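# Retract the sealant gun's rod fully against its housing

## Task

Draw the sealant gun's rod back as far as it goes, so that the disc on the rod ends up touching the gun's housing. The rod will only slide back while the small thumb plate on it, just behind the handle, is held pushed toward the gun's front. The gun must end up resting on the table and not leaning on anything else. Then declare that you are finished.

## Robot and tools

Robot: two Franka-type seven-joint arms, left_arm and right_arm, each with a Robotiq 140 mm two-finger gripper whose fingers can fold at a hinge if pushed. Scene frame: origin at table height midway between the nominal bases, +z up, +x out over the table, left_arm on the +y side. Actual bases: left_arm at (-0.050, +0.428, 0) m, right_arm at (+0.004, -0.467, 0) m. Gripper axes: fingers point along its +z, open and close along its y. end_effector_position is the centre of the closed pads (pads 66 mm long). Fingertips stick out about 33 mm past it at gaps up to 40 mm, only 9 mm when fully open. Grip with the outer quarter of the pads; deeper grips fold the fingers and can hold loosely or let go. Fingers pushed tip-first into a surface fold easily unless fully closed.

Row layout (used by execute_actions and move): one flat list of 20 numbers covering both arms, each in [-1, 1]. Order: left dx, dy, dz, rx, ry, rz, left gripper position, force_limit, speed, activate, then the same ten for the right arm. dx..rz are offsets, not poses: measured from that arm's Hand target at the start of the action or move, along the Hand target's own axes. Scale: 1.0 = 0.6 m for dx, dy, dz and 180 degrees for the rotation vector rx, ry, rz. Zeros for all six mean no new pose request. Every row of an action counts from the same start, not the previous row; a repeated offset in a new call moves further.

Gripper numbers (absolute settings, not offsets): position +1 fully open (140 mm), about -0.8 pads touch, -1 closes until blocked. force_limit -1 to +1 (roughly 14 N to 58 N on narrow parts after a slow close); speed -1 to +1 (about 30 to 250 mm/s); faster closes grip harder. Both start at +1. activate stays 0; send 1 once only if fault reads 7 or 13 (it closes, reopens and drops any part). Always resend each gripper's current numbers, since 0 is itself a command.

execute_actions(actions, cameras): actions is a list of actions; each action is up to 15 rows, one per 1/30 s step, the last row held to step 15. Images come only for an empty list or if cameras names them.

move(target, speed, blend, stop_force, zero, blocking, cameras): straight path to one row or a list of up to 15 rows; every row's offsets count from the same starting Hand targets. speed in m/s, 0.002 to 2 (default 0.25), one value or one per target. blend in m rounds corners of a list. stop_force in N, 20 to 40, one value for both arms: ends an arm's path when it feels that much push; aim a few cm past the contact and go slowly; not reliable while the gripper turns; leave it out when backing off something. zero (default true) rezeroes force before the move. blocking=false returns early and cannot be combined with stop_force. Result adds a move: line (done, off_target, held, fault, etc.; limits=paced or held).

wait(seconds 0 to 3600), stop(), zoom_image(camera, region [x0,y0,x1,y1] pixels, at most 504 by 504) on cam_high, cam_low, cam_left_wrist or cam_right_wrist (all 896x504). clear_fault(arm) clears a reported torque or force fault. read_manual gives only licence texts. finished_scene(scene) ends the current scene irreversibly; pass the number of the scene now running.

Results: end_effector_position (m) and quat_wxyz in the scene frame, may be off a few cm. Hand target is the last commanded pose after clipping; the controller clips each step to 70 mm and 16 degrees from the measured pose, so grippers often stop short and you must send the remainder. object_status: 0 moving, 1 blocked while opening, 2 blocked while closing (a grip), 3 at the requested position or pads met. position_measured in counts: 3 open, ~75 = 100 mm, 139 = 60 mm, 200 = 20 mm, 230 pads together. Joint torques, external torques and flange force (gripper axes) indicate contact but carry error. MOTOR HOT warns before a heat stop of 30 to 60 s.

Avoid: contact force on an arm reaching 85 N, or joint contact torque reaching 85 N m (big joints) or 11 N m (wrist joints), which stops the arm until clear_fault. Fast joint motion or leaving joint ranges also faults. Do not let grippers or arms meet each other, do not slam, drop or fling parts, do not squeeze hard on a part still resting on something, and keep everything on the table. To relieve a press, command the target back past the gripper.

Each tool is called after ">>>" by a JSON object that holds its "fn" and its "kwargs".

## Session

>>> {"fn": "execute_actions", "kwargs": {"actions": []}}

Scene clock: 0.00 s.
left_arm: end_effector_position=(+0.0801, +0.2478, +0.2776) position_measured=3 object_status=3 fault=0 end_effector_quat_wxyz=(+0.726, +0.519, -0.403, -0.202) | right_arm: end_effector_position=(+0.4586, -0.1873, +0.3192) position_measured=3 object_status=3 fault=0 end_effector_quat_wxyz=(-0.006, -0.590, +0.807, -0.009)
Joint positions: left_arm=[-0.192 0.192 0.245 -2.503 -0.649 1.034 0.158] | right_arm=[0.574 -0.079 0.007 -1.902 -0.019 1.812 0.874]
Joint velocities: within noise
Joint torques (N m): no reading
External joint torques (N m): no reading
Flange force (N): no reading
Hand target: left_arm +0.0801, +0.2478, +0.2776; +0.726, +0.519, -0.403, -0.202 | right_arm +0.4586, -0.1873, +0.3192; -0.006, -0.590, +0.807, -0.009
Tool commands: left_gripper/position=+1.0 left_gripper/force_limit=+1.0 left_gripper/speed=+1.0 left_gripper/activate=+0.0 right_gripper/position=+1.0 right_gripper/force_limit=+1.0 right_gripper/speed=+1.0 right_gripper/activate=+0.0

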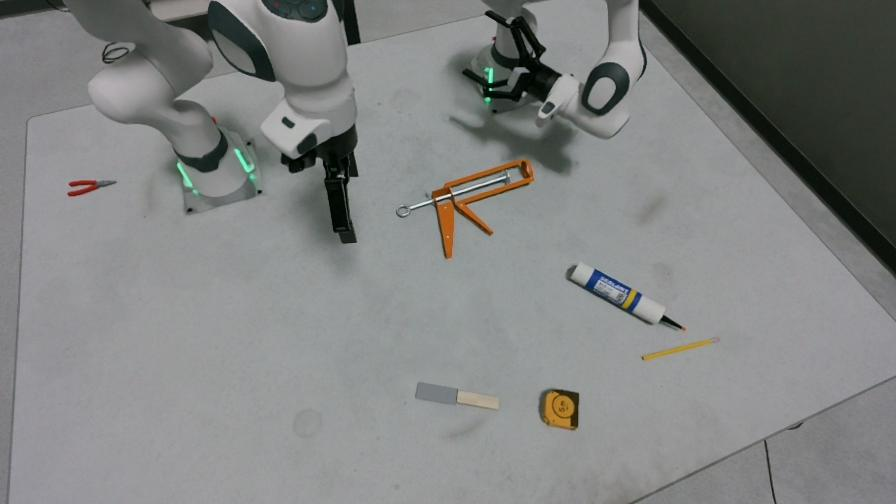

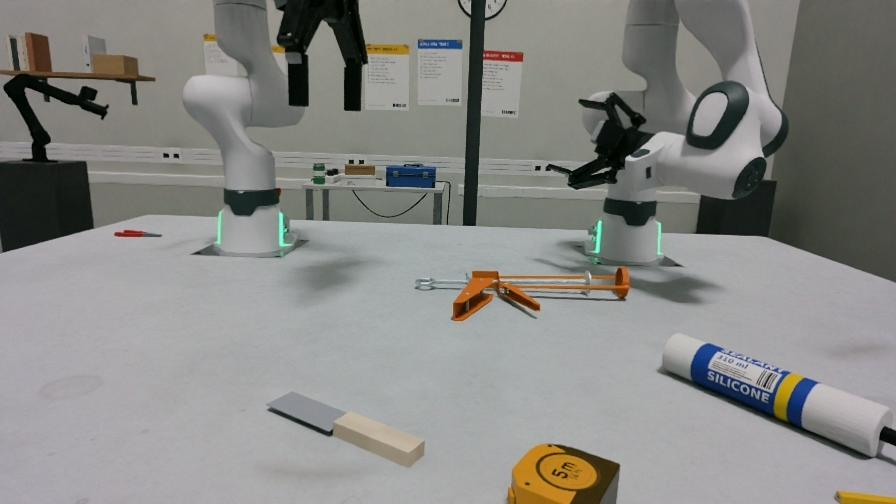

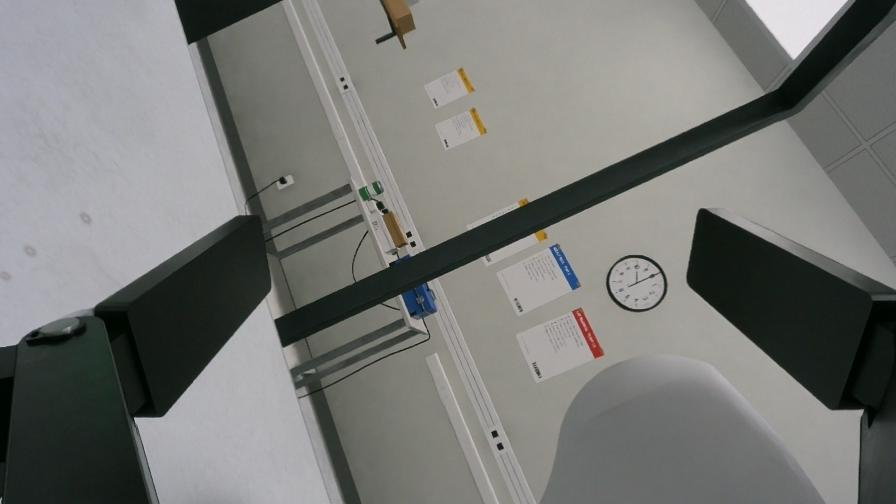

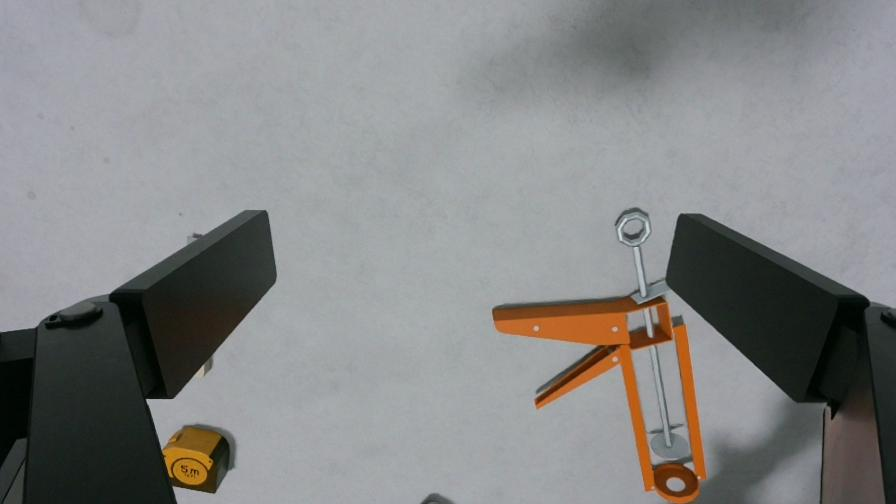

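>>> {"fn": "zoom_image", "kwargs": {"camera": "cam_right_wrist", "region": [480, 190, 740, 504]}}

>>> {"fn": "zoom_image", "kwargs": {"camera": "cam_low", "region": [400, 240, 660, 340]}}

>>> {"fn": "zoom_image", "kwargs": {"camera": "cam_high", "region": [380, 140, 560, 270]}}

Scaled by 1.605 from the camera's image (finer frame: 1280x720).

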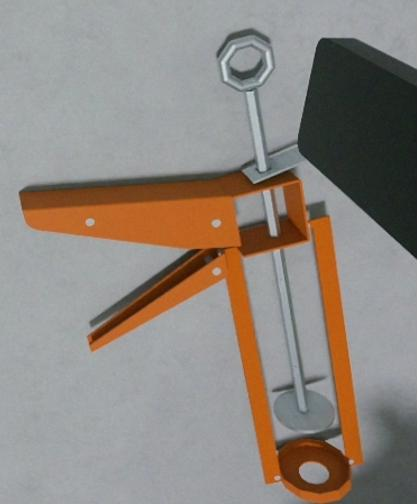

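Scaled by 1.938 from the camera's image (finer frame: 1280x720).

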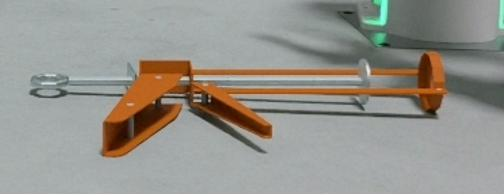

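Scaled by 2.800 from the camera's image (finer frame: 1280x720).

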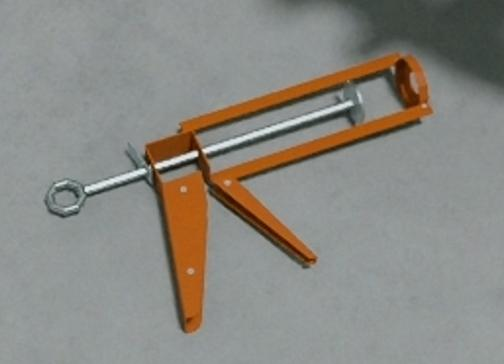

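>>> {"fn": "move", "kwargs": {"target": [0.437,-0.132,-0.052,0.163,-0.584,0.417,1,1,1,0,0,0,0,0,0,0,1,1,1,0], "speed": 0.3, "cameras": ["cam_high","cam_left_wrist"]}}

Scene clock: 55.00 s.
left_arm: end_effector_position=(+0.2694, +0.0496, +0.2986) position_measured=3 object_status=3 fault=0 end_effector_quat_wxyz=(-0.003, -0.005, +1.000, +0.000) | right_arm: end_effector_position=(+0.4586, -0.1873, +0.3192) position_measured=3 object_status=3 fault=0 end_effector_quat_wxyz=(-0.006, -0.590, +0.807, -0.009)
Joint positions: left_arm=[-0.632 -0.208 -0.246 -2.089 -0.057 1.884 0.736] | right_arm=[0.574 -0.079 0.007 -1.902 -0.019 1.812 0.874]
Joint velocities: left_arm=[0.001 0 0 0.001 0.001 0.001 0.008] | right_arm=[within noise]
Joint torques (N m): left_arm=[-0.43 -25.43 1.6 23.69 1.02 2.76 0.34] | right_arm=[-0.37 -28.2 -0.71 25.19 0.65 2.33 -0.1]
External joint torques (N m): left_arm=[-0.49 -1.03 0.11 -0.91 0.31 0.27 0.34] | right_arm=[-0.36 1.68 -0.61 0.35 -0.06 -0.14 -0.1]
Flange force (N): left_arm=[3.7 5.0 2.4] | right_arm=[-4.2 -5.0 -1.1]
Hand target: left_arm +0.2706, +0.0497, +0.2992; +0.000, -0.001, +1.000, +0.000 | right_arm +0.4586, -0.1873, +0.3192; -0.006, -0.590, +0.807, -0.009
Off the commanded pose: left_arm 0.001 m, 1 deg | right_arm 0.000 m, 0 deg.
move: done

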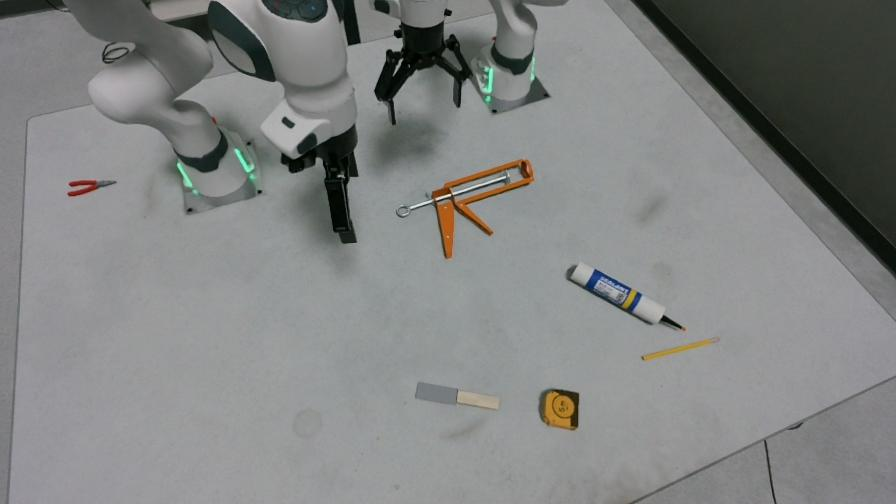

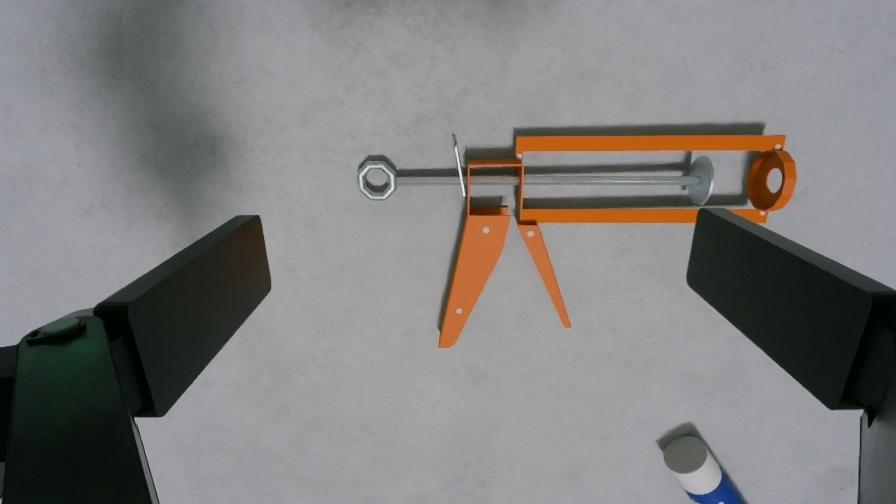

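>>> {"fn": "zoom_image", "kwargs": {"camera": "cam_left_wrist", "region": [340, 100, 600, 260]}}

Scaled by 1.938 from the camera's image (finer frame: 1280x720).

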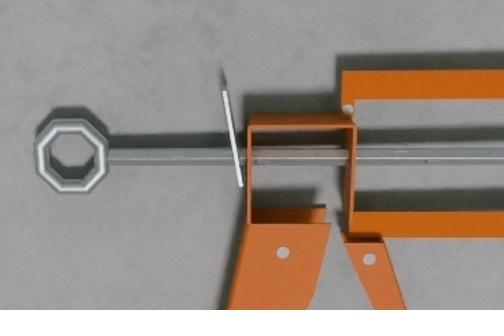

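>>> {"fn": "move", "kwargs": {"target": [-0.015,-0.047,0.298,0,0,0,-1,-1,0,0,0.043,0.238,0.270,-0.0356,-0.2274,-0.0939,1,-1,0,0], "speed": 0.2, "cameras": ["cam_low","cam_left_wrist","cam_right_wrist"]}}

Scene clock: 96.80 s.
left_arm: end_effector_position=(+0.2796, +0.0226, +0.1205) position_measured=233 object_status=3 fault=0 end_effector_quat_wxyz=(-0.002, -0.001, +1.000, +0.000) | right_arm: end_effector_position=(+0.3140, -0.1720, +0.1566) position_measured=3 object_status=3 fault=0 end_effector_quat_wxyz=(-0.239, +0.661, -0.668, -0.245)
Joint positions: left_arm=[-0.635 0.058 -0.285 -2.275 0.019 2.328 0.667] | right_arm=[1.138 -0.572 -0.684 -2.906 0.656 2.692 -0.093]
Joint velocities: left_arm=[within noise] | right_arm=[0.001 0 0 0 -0.001 0.001 -0.005]
Joint torques (N m): left_arm=[-0.81 -30.87 -0.97 21.75 0.88 2.78 -0.14] | right_arm=[0.1 -7.18 6.03 20.33 -0.99 1.87 -0.44]
External joint torques (N m): left_arm=[-0.8 0.02 -0.51 -0.35 0.34 0.29 -0.14] | right_arm=[0.08 -0.21 -1.12 -0.09 -0.38 0.06 -0.42]
Flange force (N): left_arm=[1.8 -0.3 1.4] | right_arm=[3.7 -3.0 2.9]
Hand target: left_arm +0.2798, +0.0215, +0.1204; +0.000, -0.001, +1.000, +0.000 | right_arm +0.3148, -0.1722, +0.1567; -0.242, +0.665, -0.664, -0.242
Off the commanded pose: left_arm 0.001 m, 0 deg | right_arm 0.001 m, 1 deg.
move: done

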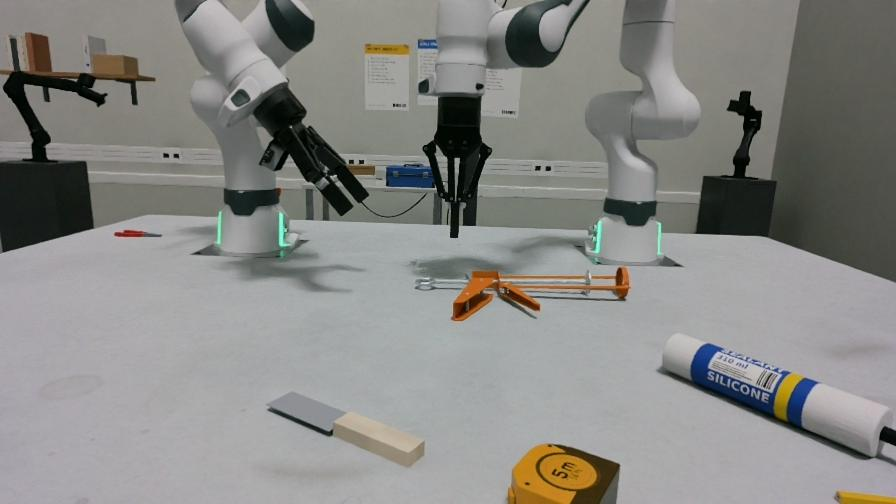

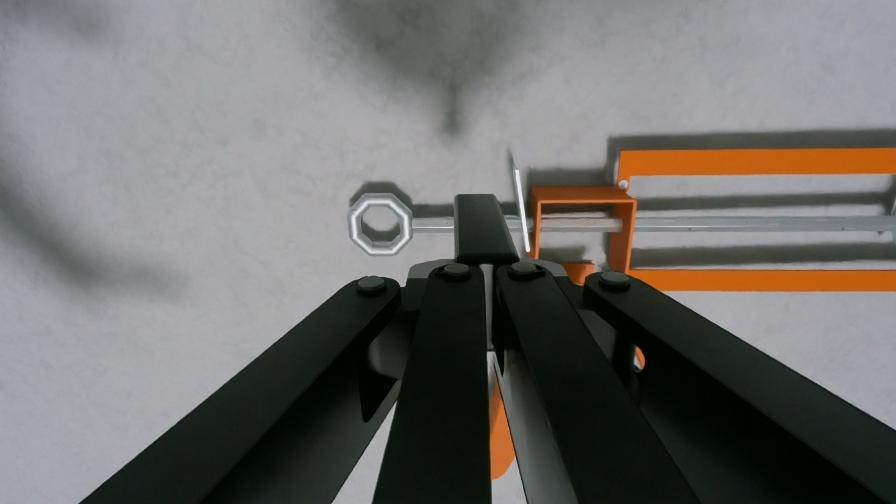

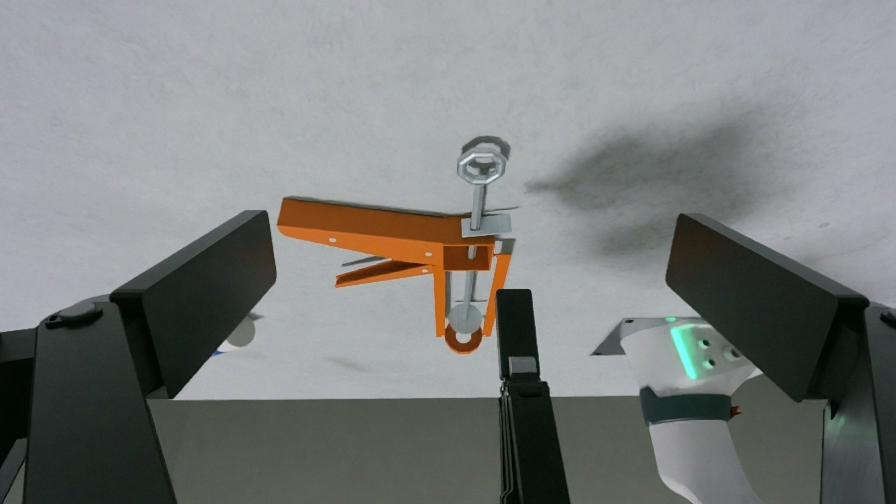

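>>> {"fn": "zoom_image", "kwargs": {"camera": "cam_right_wrist", "region": [270, 120, 570, 370]}}

>>> {"fn": "zoom_image", "kwargs": {"camera": "cam_low", "region": [410, 255, 560, 330]}}

>>> {"fn": "zoom_image", "kwargs": {"camera": "cam_left_wrist", "region": [330, 130, 680, 300]}}

Scaled by 1.680 from the camera's image (finer frame: 1280x720).

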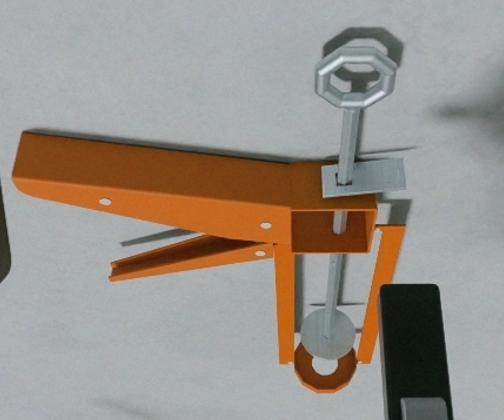

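Scaled by 3.360 from the camera's image (finer frame: 1280x720).

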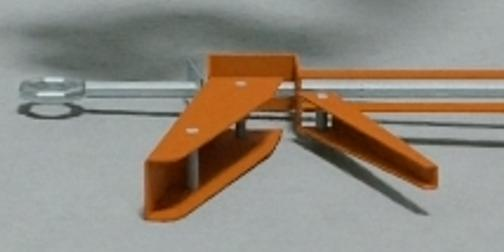

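Scaled by 1.440 from the camera's image (finer frame: 1280x720).

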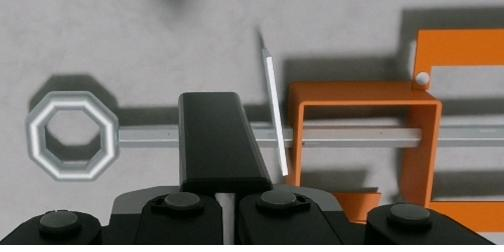

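>>> {"fn": "move", "kwargs": {"target": [0.008,0.0,0.1173,0,0,0,-1,-1,0,0,0,0,0,0,0,0,1,-1,0,0], "speed": 0.1, "cameras": ["cam_low","cam_left_wrist","cam_right_wrist","cam_high"]}}

>>> {"fn": "zoom_image", "kwargs": {"camera": "cam_low", "region": [390, 220, 560, 330]}}

>>> {"fn": "zoom_image", "kwargs": {"camera": "cam_right_wrist", "region": [400, 120, 600, 320]}}

Scene clock: 136.10 s.
left_arm: end_effector_position=(+0.2743, +0.0224, +0.0500) position_measured=233 object_status=3 fault=0 end_effector_quat_wxyz=(-0.002, +0.000, +1.000, +0.000) | right_arm: end_effector_position=(+0.3140, -0.1720, +0.1566) position_measured=3 object_status=3 fault=0 end_effector_quat_wxyz=(-0.240, +0.662, -0.667, -0.244)
Joint positions: left_arm=[-0.651 0.188 -0.273 -2.325 0.081 2.502 0.617] | right_arm=[1.138 -0.572 -0.684 -2.906 0.656 2.692 -0.095]
Joint velocities: left_arm=[0 -0.001 -0.001 -0.001 0 0.004 -0.007] | right_arm=[within noise]
Joint torques (N m): left_arm=[-0.98 -33.43 -1.14 19.76 0.79 2.76 -0.2] | right_arm=[-0.3 -6.97 6.46 20.45 -0.77 1.82 -0.39]
External joint torques (N m): left_arm=[-1.13 -0.33 0.1 -0.14 0.35 0.27 -0.2] | right_arm=[-0.29 0.02 -0.67 -0.02 -0.16 0 -0.37]
Flange force (N): left_arm=[1.9 -0.5 0.8] | right_arm=[2.6 -1.9 0.8]
Hand target: left_arm +0.2750, +0.0215, +0.0501; +0.000, -0.001, +1.000, +0.000 | right_arm +0.3148, -0.1722, +0.1568; -0.242, +0.665, -0.664, -0.242
Off the commanded pose: left_arm 0.001 m, 0 deg | right_arm 0.001 m, 1 deg.
move: done

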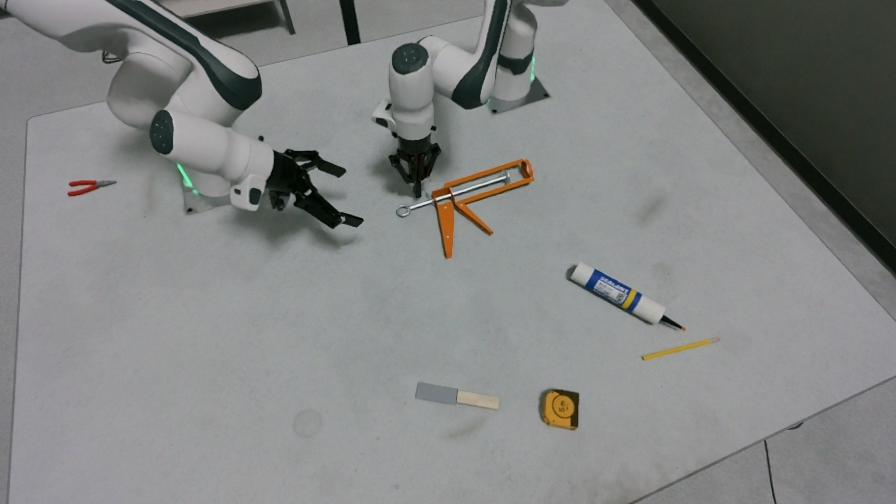

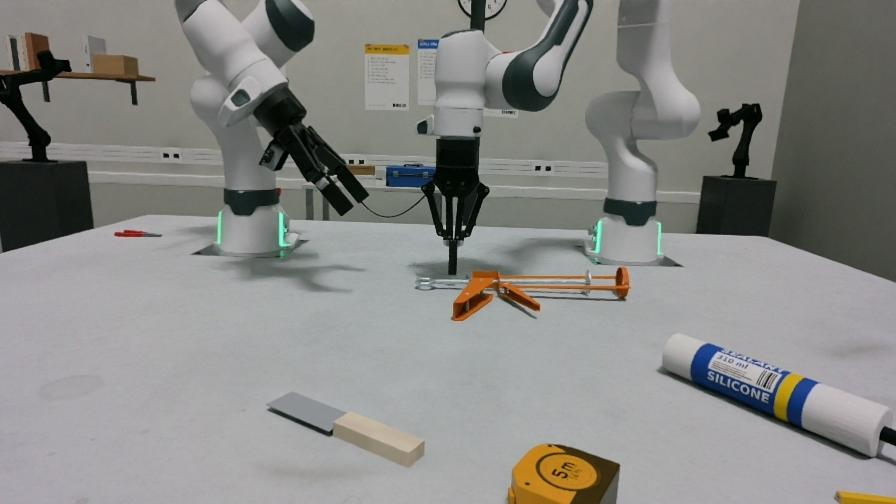

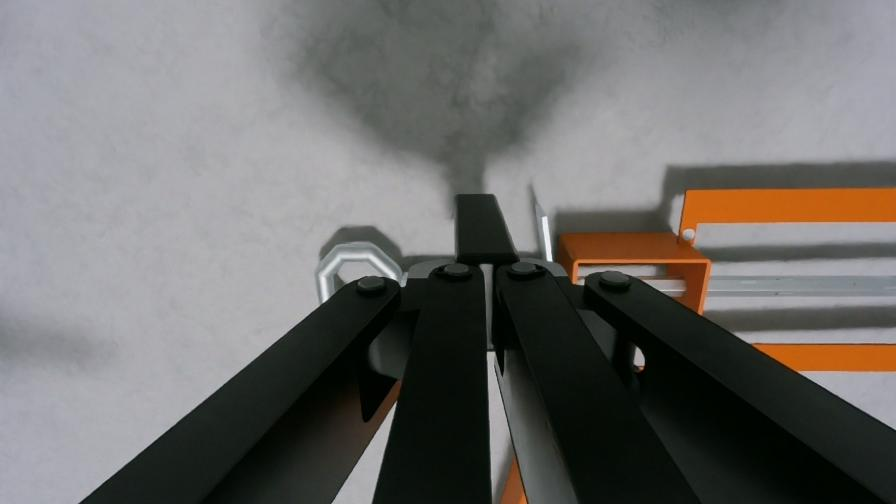

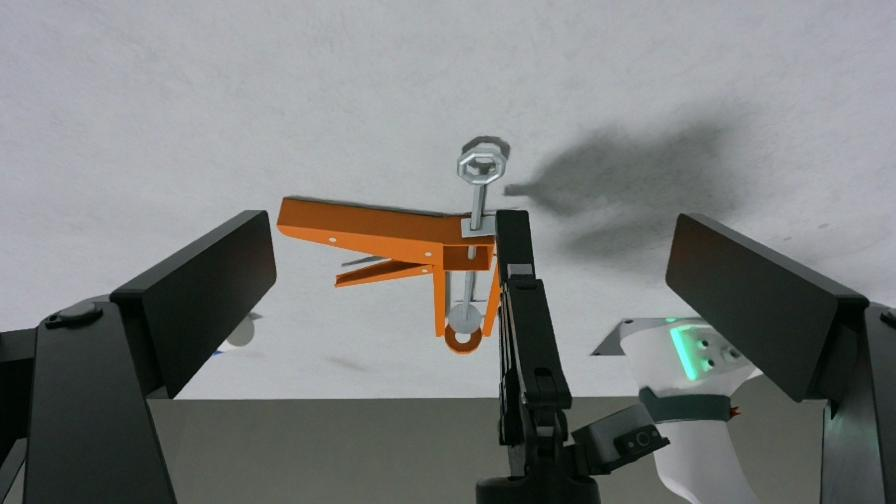

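Scaled by 2.965 from the camera's image (finer frame: 1280x720).

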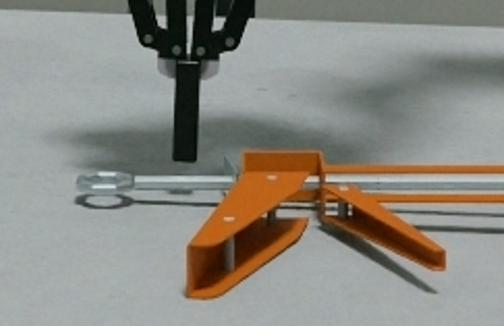

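Scaled by 2.520 from the camera's image (finer frame: 1280x720).

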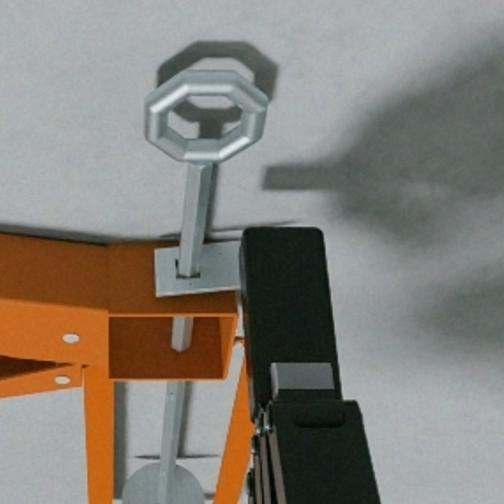

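>>> {"fn": "move", "kwargs": {"target": [0,0.0,0.0167,0,0,0,-1,-1,0,0,0.0075,0.0288,0.1606,0,0,0,0.1,-1,0,0], "speed": 0.1, "cameras": ["cam_low","cam_left_wrist","cam_right_wrist"]}}

>>> {"fn": "zoom_image", "kwargs": {"camera": "cam_low", "region": [390, 220, 560, 330]}}

>>> {"fn": "zoom_image", "kwargs": {"camera": "cam_right_wrist", "region": [400, 60, 640, 320]}}

Scene clock: 150.37 s.
left_arm: end_effector_position=(+0.2750, +0.0217, +0.0407) position_measured=233 object_status=3 fault=0 end_effector_quat_wxyz=(-0.001, -0.001, +1.000, +0.000) | right_arm: end_effector_position=(+0.2968, -0.1131, +0.0803) position_measured=117 object_status=3 fault=0 end_effector_quat_wxyz=(-0.240, +0.663, -0.666, -0.244)
Joint positions: left_arm=[-0.656 0.21 -0.266 -2.326 0.092 2.526 0.608] | right_arm=[1.883 -0.338 -1.156 -2.782 1.365 2.907 -0.646]
Joint velocities: left_arm=[within noise] | right_arm=[0 -0.001 0 0 0.001 0.001 -0.005]
Joint torques (N m): left_arm=[-0.88 -33.72 -1.26 19.25 0.71 2.81 -0.18] | right_arm=[0.08 -3.21 6.18 17.52 -0.97 1.09 -0.41]
External joint torques (N m): left_arm=[-0.93 -0.22 0.18 -0.39 0.28 0.32 -0.18] | right_arm=[0.12 -0.43 -1.03 0.24 0.21 0.08 -0.4]
Flange force (N): left_arm=[2.1 0.3 1.1] | right_arm=[0.0 0.0 0.0]
Hand target: left_arm +0.2750, +0.0215, +0.0400; +0.000, -0.001, +1.000, +0.000 | right_arm +0.2974, -0.1138, +0.0800; -0.242, +0.665, -0.664, -0.242
Off the commanded pose: left_arm 0.001 m, 0 deg | right_arm 0.001 m, 0 deg.
move: done

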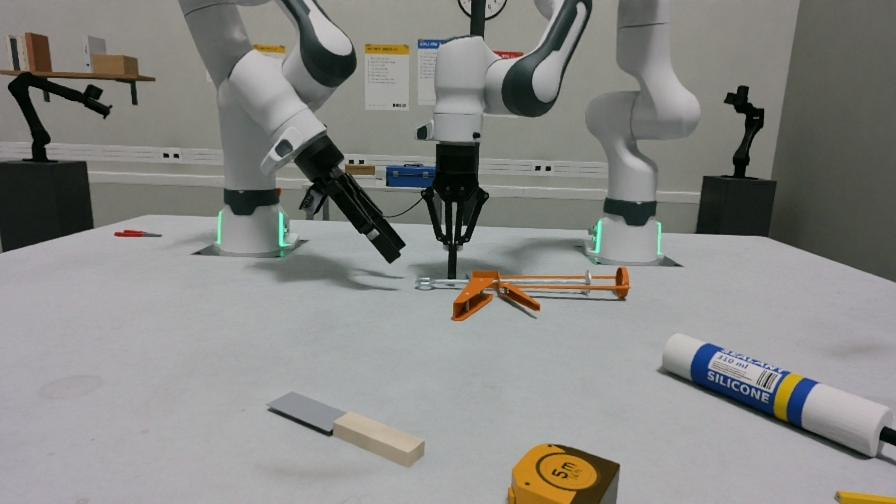

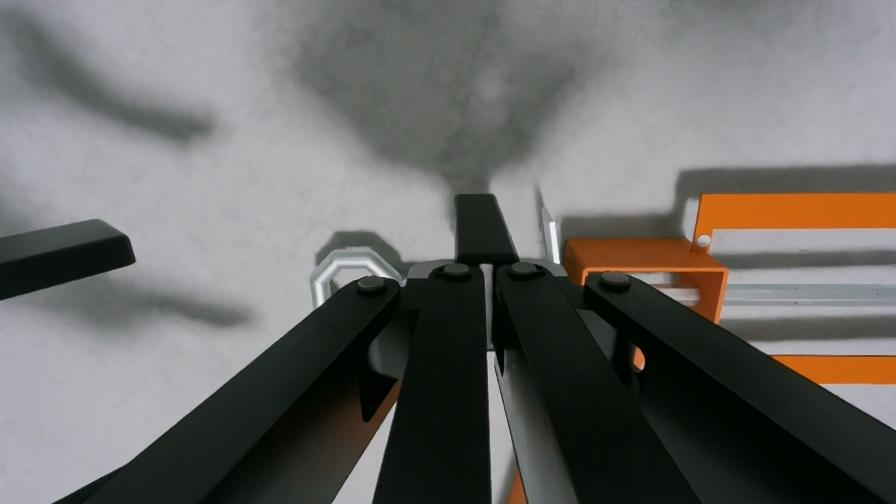

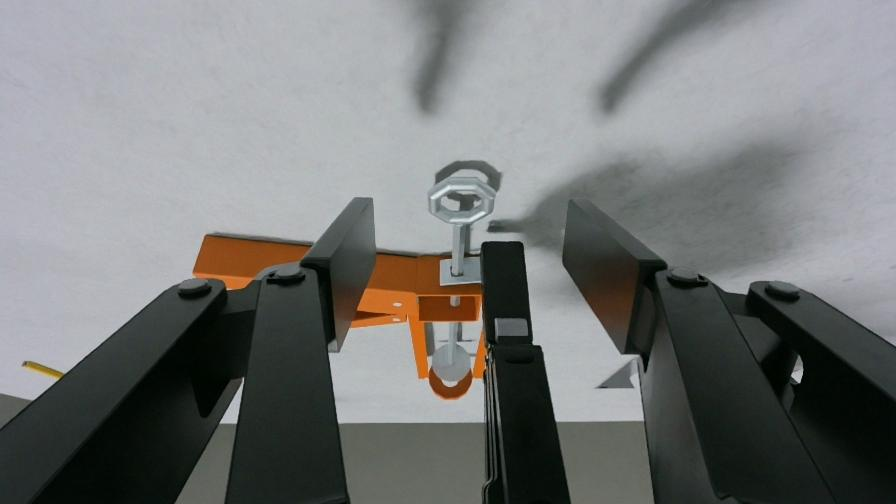

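Scaled by 2.965 from the camera's image (finer frame: 1280x720).

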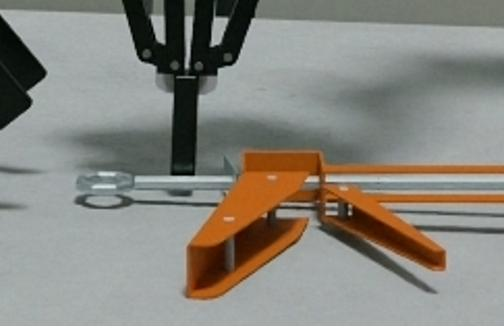

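Scaled by 1.938 from the camera's image (finer frame: 1280x720).

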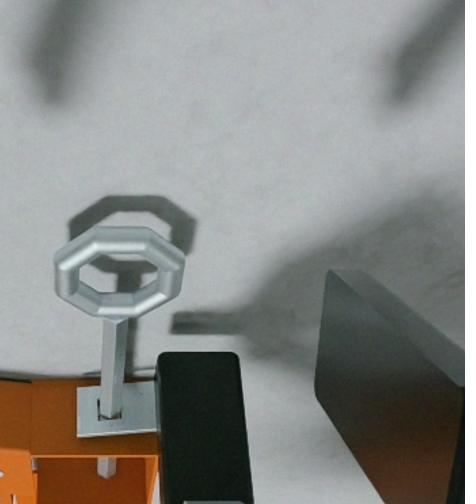

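>>> {"fn": "move", "kwargs": {"target": [0,0.0,-0.005,0,0,0,-1,-1,0,0,0.002,-0.002,0.067,0,0,0,0.1,-1,0,0], "speed": 0.1, "cameras": ["cam_low","cam_left_wrist","cam_right_wrist"]}}

>>> {"fn": "zoom_image", "kwargs": {"camera": "cam_low", "region": [390, 220, 560, 330]}}

>>> {"fn": "zoom_image", "kwargs": {"camera": "cam_right_wrist", "region": [320, 60, 640, 320]}}

Scene clock: 165.57 s.
left_arm: end_effector_position=(+0.2758, +0.0212, +0.0425) position_measured=233 object_status=3 fault=0 end_effector_quat_wxyz=(+0.000, -0.001, +1.000, -0.001) | right_arm: end_effector_position=(+0.2987, -0.0901, +0.0480) position_measured=117 object_status=3 fault=0 end_effector_quat_wxyz=(-0.240, +0.663, -0.667, -0.241)
Joint positions: left_arm=[-0.656 0.206 -0.266 -2.326 0.092 2.525 0.608] | right_arm=[2.115 0.073 -1.339 -2.687 1.738 2.588 -0.831]
Joint velocities: left_arm=[within noise] | right_arm=[0 0 0 0.001 0.002 -0.002 -0.005]
Joint torques (N m): left_arm=[-0.5 -35.06 -1.75 19.55 0.5 2.24 0.01] | right_arm=[-0.7 -5.04 -2.13 17.29 -0.19 0.61 -0.54]
External joint torques (N m): left_arm=[-0.47 -1.67 -0.24 -0.15 0.07 -0.26 0.01] | right_arm=[-0.71 0.94 -0.36 0.61 0.21 -0.19 -0.52]
Flange force (N): left_arm=[3.1 2.8 -4.2] | right_arm=[0.0 0.0 0.0]
Hand target: left_arm +0.2750, +0.0215, +0.0430; +0.000, -0.001, +1.000, +0.000 | right_arm +0.2986, -0.0889, +0.0485; -0.242, +0.665, -0.664, -0.242
Off the commanded pose: left_arm 0.001 m, 0 deg | right_arm 0.001 m, 0 deg.
move: done

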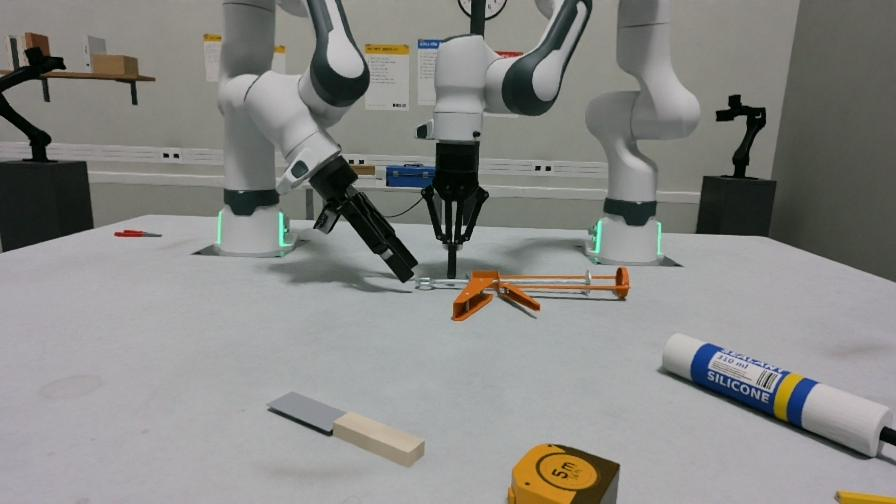

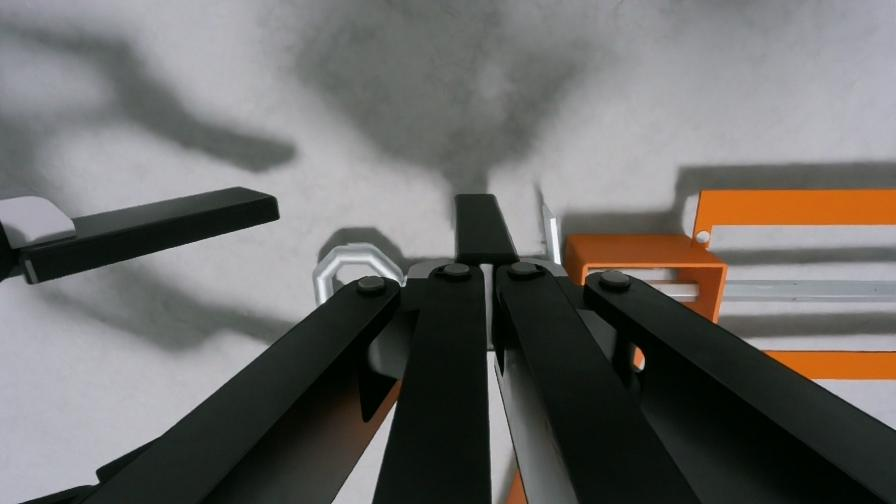

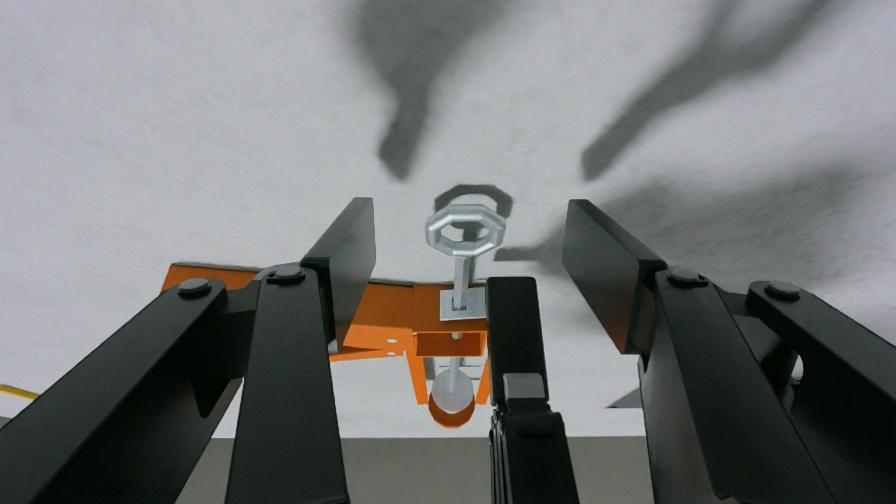

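Scaled by 2.965 from the camera's image (finer frame: 1280x720).

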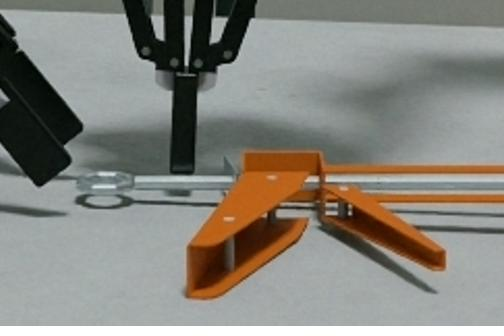

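Scaled by 1.575 from the camera's image (finer frame: 1280x720).

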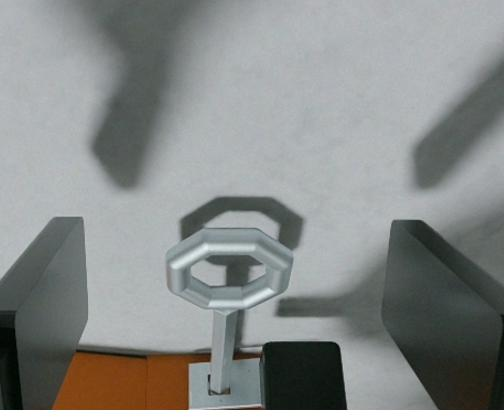

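>>> {"fn": "move", "kwargs": {"target": [[0,0,0,0,0,0,-1,-1,0,0,-0.0093,-0.002,0.025,0,0,0,0.1,-1,0,0],[0,0,0,0,0,0,-1,-1,0,0,-0.0093,-0.002,0.025,0,0,0,-1,0,-1,0]], "speed": 0.05, "cameras": ["cam_low","cam_left_wrist","cam_right_wrist"]}}

>>> {"fn": "zoom_image", "kwargs": {"camera": "cam_low", "region": [390, 220, 560, 330]}}

>>> {"fn": "zoom_image", "kwargs": {"camera": "cam_right_wrist", "region": [320, 120, 640, 380]}}

Scene clock: 187.60 s.
left_arm: end_effector_position=(+0.2758, +0.0212, +0.0425) position_measured=233 object_status=3 fault=0 end_effector_quat_wxyz=(+0.000, -0.001, +1.000, -0.001) | right_arm: end_effector_position=(+0.3020, -0.0774, +0.0401) position_measured=232 object_status=0 fault=0 end_effector_quat_wxyz=(-0.242, +0.666, -0.664, -0.239)
Joint positions: left_arm=[-0.656 0.206 -0.266 -2.326 0.092 2.525 0.608] | right_arm=[2.049 0.204 -1.251 -2.656 1.808 2.49 -0.832]
Joint torques (N m): left_arm=[-0.47 -35.13 -1.83 19.55 0.49 2.22 0] | right_arm=[0.71 -10.72 -3.79 16.17 -0.12 -0.03 0.05]
External joint torques (N m): left_arm=[-0.5 -1.75 -0.38 -0.12 0.06 -0.28 0] | right_arm=[0.75 -0.19 1.18 0.09 0.04 -0.85 0.07]
Flange force (N): left_arm=[3.3 2.8 -4.5] | right_arm=[0.0 0.0 0.0]
Hand target: left_arm +0.2750, +0.0215, +0.0430; +0.000, -0.001, +1.000, +0.000 | right_arm +0.2998, -0.0750, +0.0406; -0.242, +0.665, -0.664, -0.242
Off the commanded pose: left_arm 0.001 m, 0 deg | right_arm 0.003 m, 0 deg.
move: done

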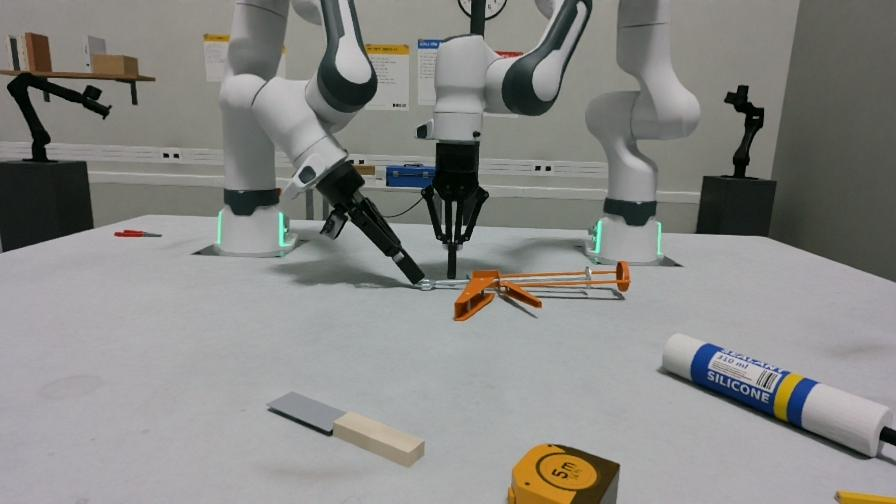

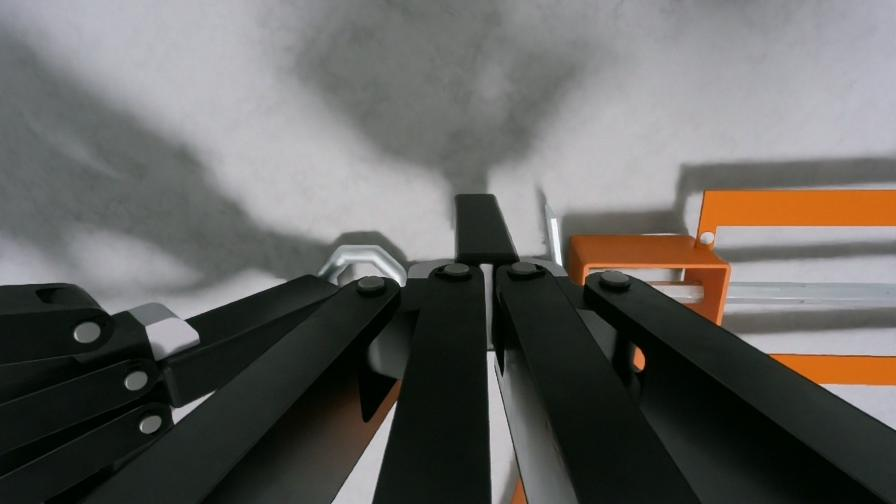

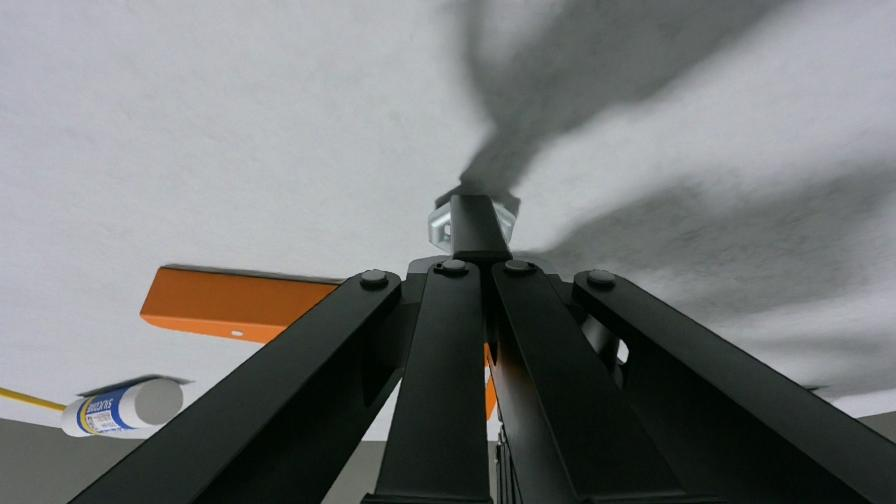

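Scaled by 2.965 from the camera's image (finer frame: 1280x720).

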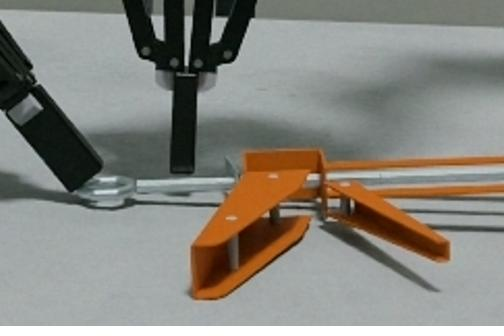

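Scaled by 1.575 from the camera's image (finer frame: 1280x720).

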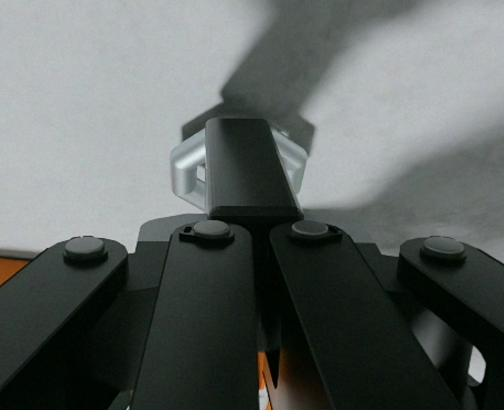

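>>> {"fn": "move", "kwargs": {"target": [[0,0,0,0,0,0,-1,-1,0,0,0,0,-0.04,0,0,0,-1,0,-1,0],[0,0,0,0,0,0,-1,-1,0,0,0,0,-0.04,0,0,0,0.0,0,-1,0]], "speed": 0.06, "cameras": ["cam_low","cam_left_wrist","cam_right_wrist"]}}

>>> {"fn": "zoom_image", "kwargs": {"camera": "cam_low", "region": [390, 220, 650, 330]}}

>>> {"fn": "zoom_image", "kwargs": {"camera": "cam_right_wrist", "region": [320, 120, 640, 380]}}

Scene clock: 197.03 s.
left_arm: end_effector_position=(+0.2758, +0.0212, +0.0425) position_measured=233 object_status=3 fault=0 end_effector_quat_wxyz=(+0.000, -0.001, +1.000, -0.001) | right_arm: end_effector_position=(+0.2997, -0.0892, +0.0595) position_measured=129 object_status=0 fault=0 end_effector_quat_wxyz=(-0.243, +0.666, -0.662, -0.243)
Joint positions: left_arm=[-0.656 0.206 -0.266 -2.326 0.092 2.525 0.608] | right_arm=[2.093 -0.064 -1.32 -2.691 1.661 2.703 -0.822]
Joint torques (N m): left_arm=[-0.52 -34.99 -1.75 19.55 0.47 2.25 -0.06] | right_arm=[-0.37 -4.49 1.06 16.86 -1.05 0.88 0.2]
External joint torques (N m): left_arm=[-0.44 -1.45 -0.2 -0.21 0.04 -0.27 -0.06] | right_arm=[-0.33 -0.49 -0.45 -0.36 -0.38 0.07 0.22]
Flange force (N): left_arm=[2.9 2.5 -3.7] | right_arm=[0.0 0.0 0.0]
Hand target: left_arm +0.2750, +0.0215, +0.0430; +0.000, -0.001, +1.000, +0.000 | right_arm +0.2998, -0.0904, +0.0589; -0.242, +0.665, -0.664, -0.242
Off the commanded pose: left_arm 0.001 m, 0 deg | right_arm 0.001 m, 0 deg.
move: done

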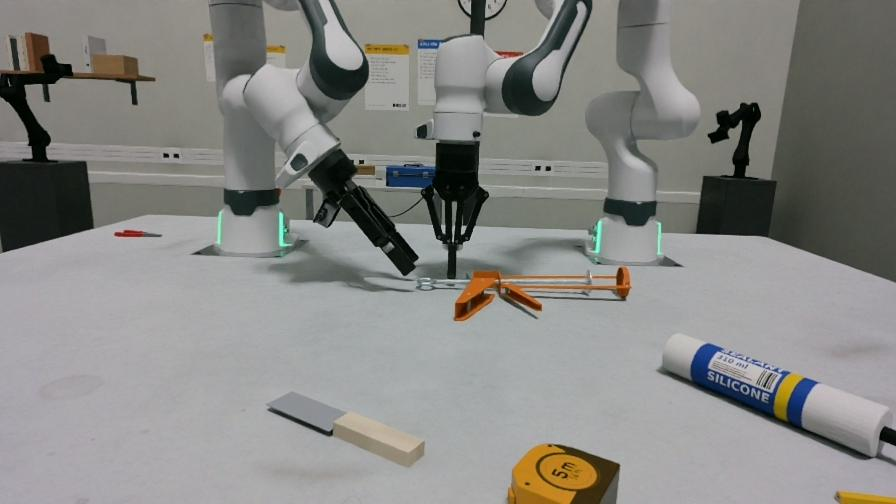

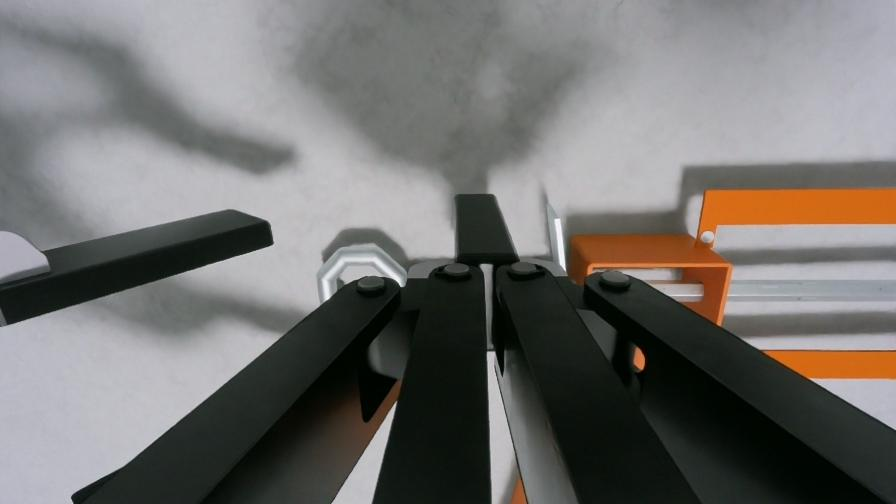

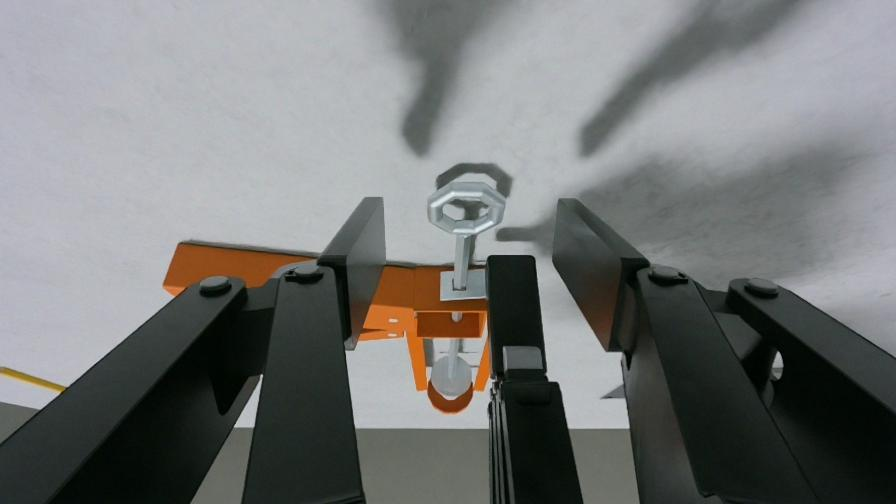

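Scaled by 1.938 from the camera's image (finer frame: 1280x720).

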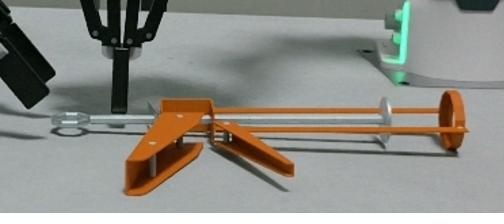

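Scaled by 1.575 from the camera's image (finer frame: 1280x720).

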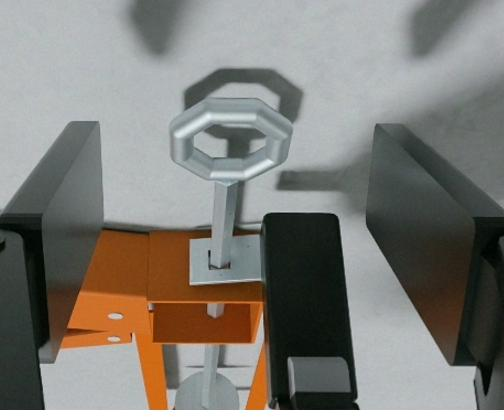

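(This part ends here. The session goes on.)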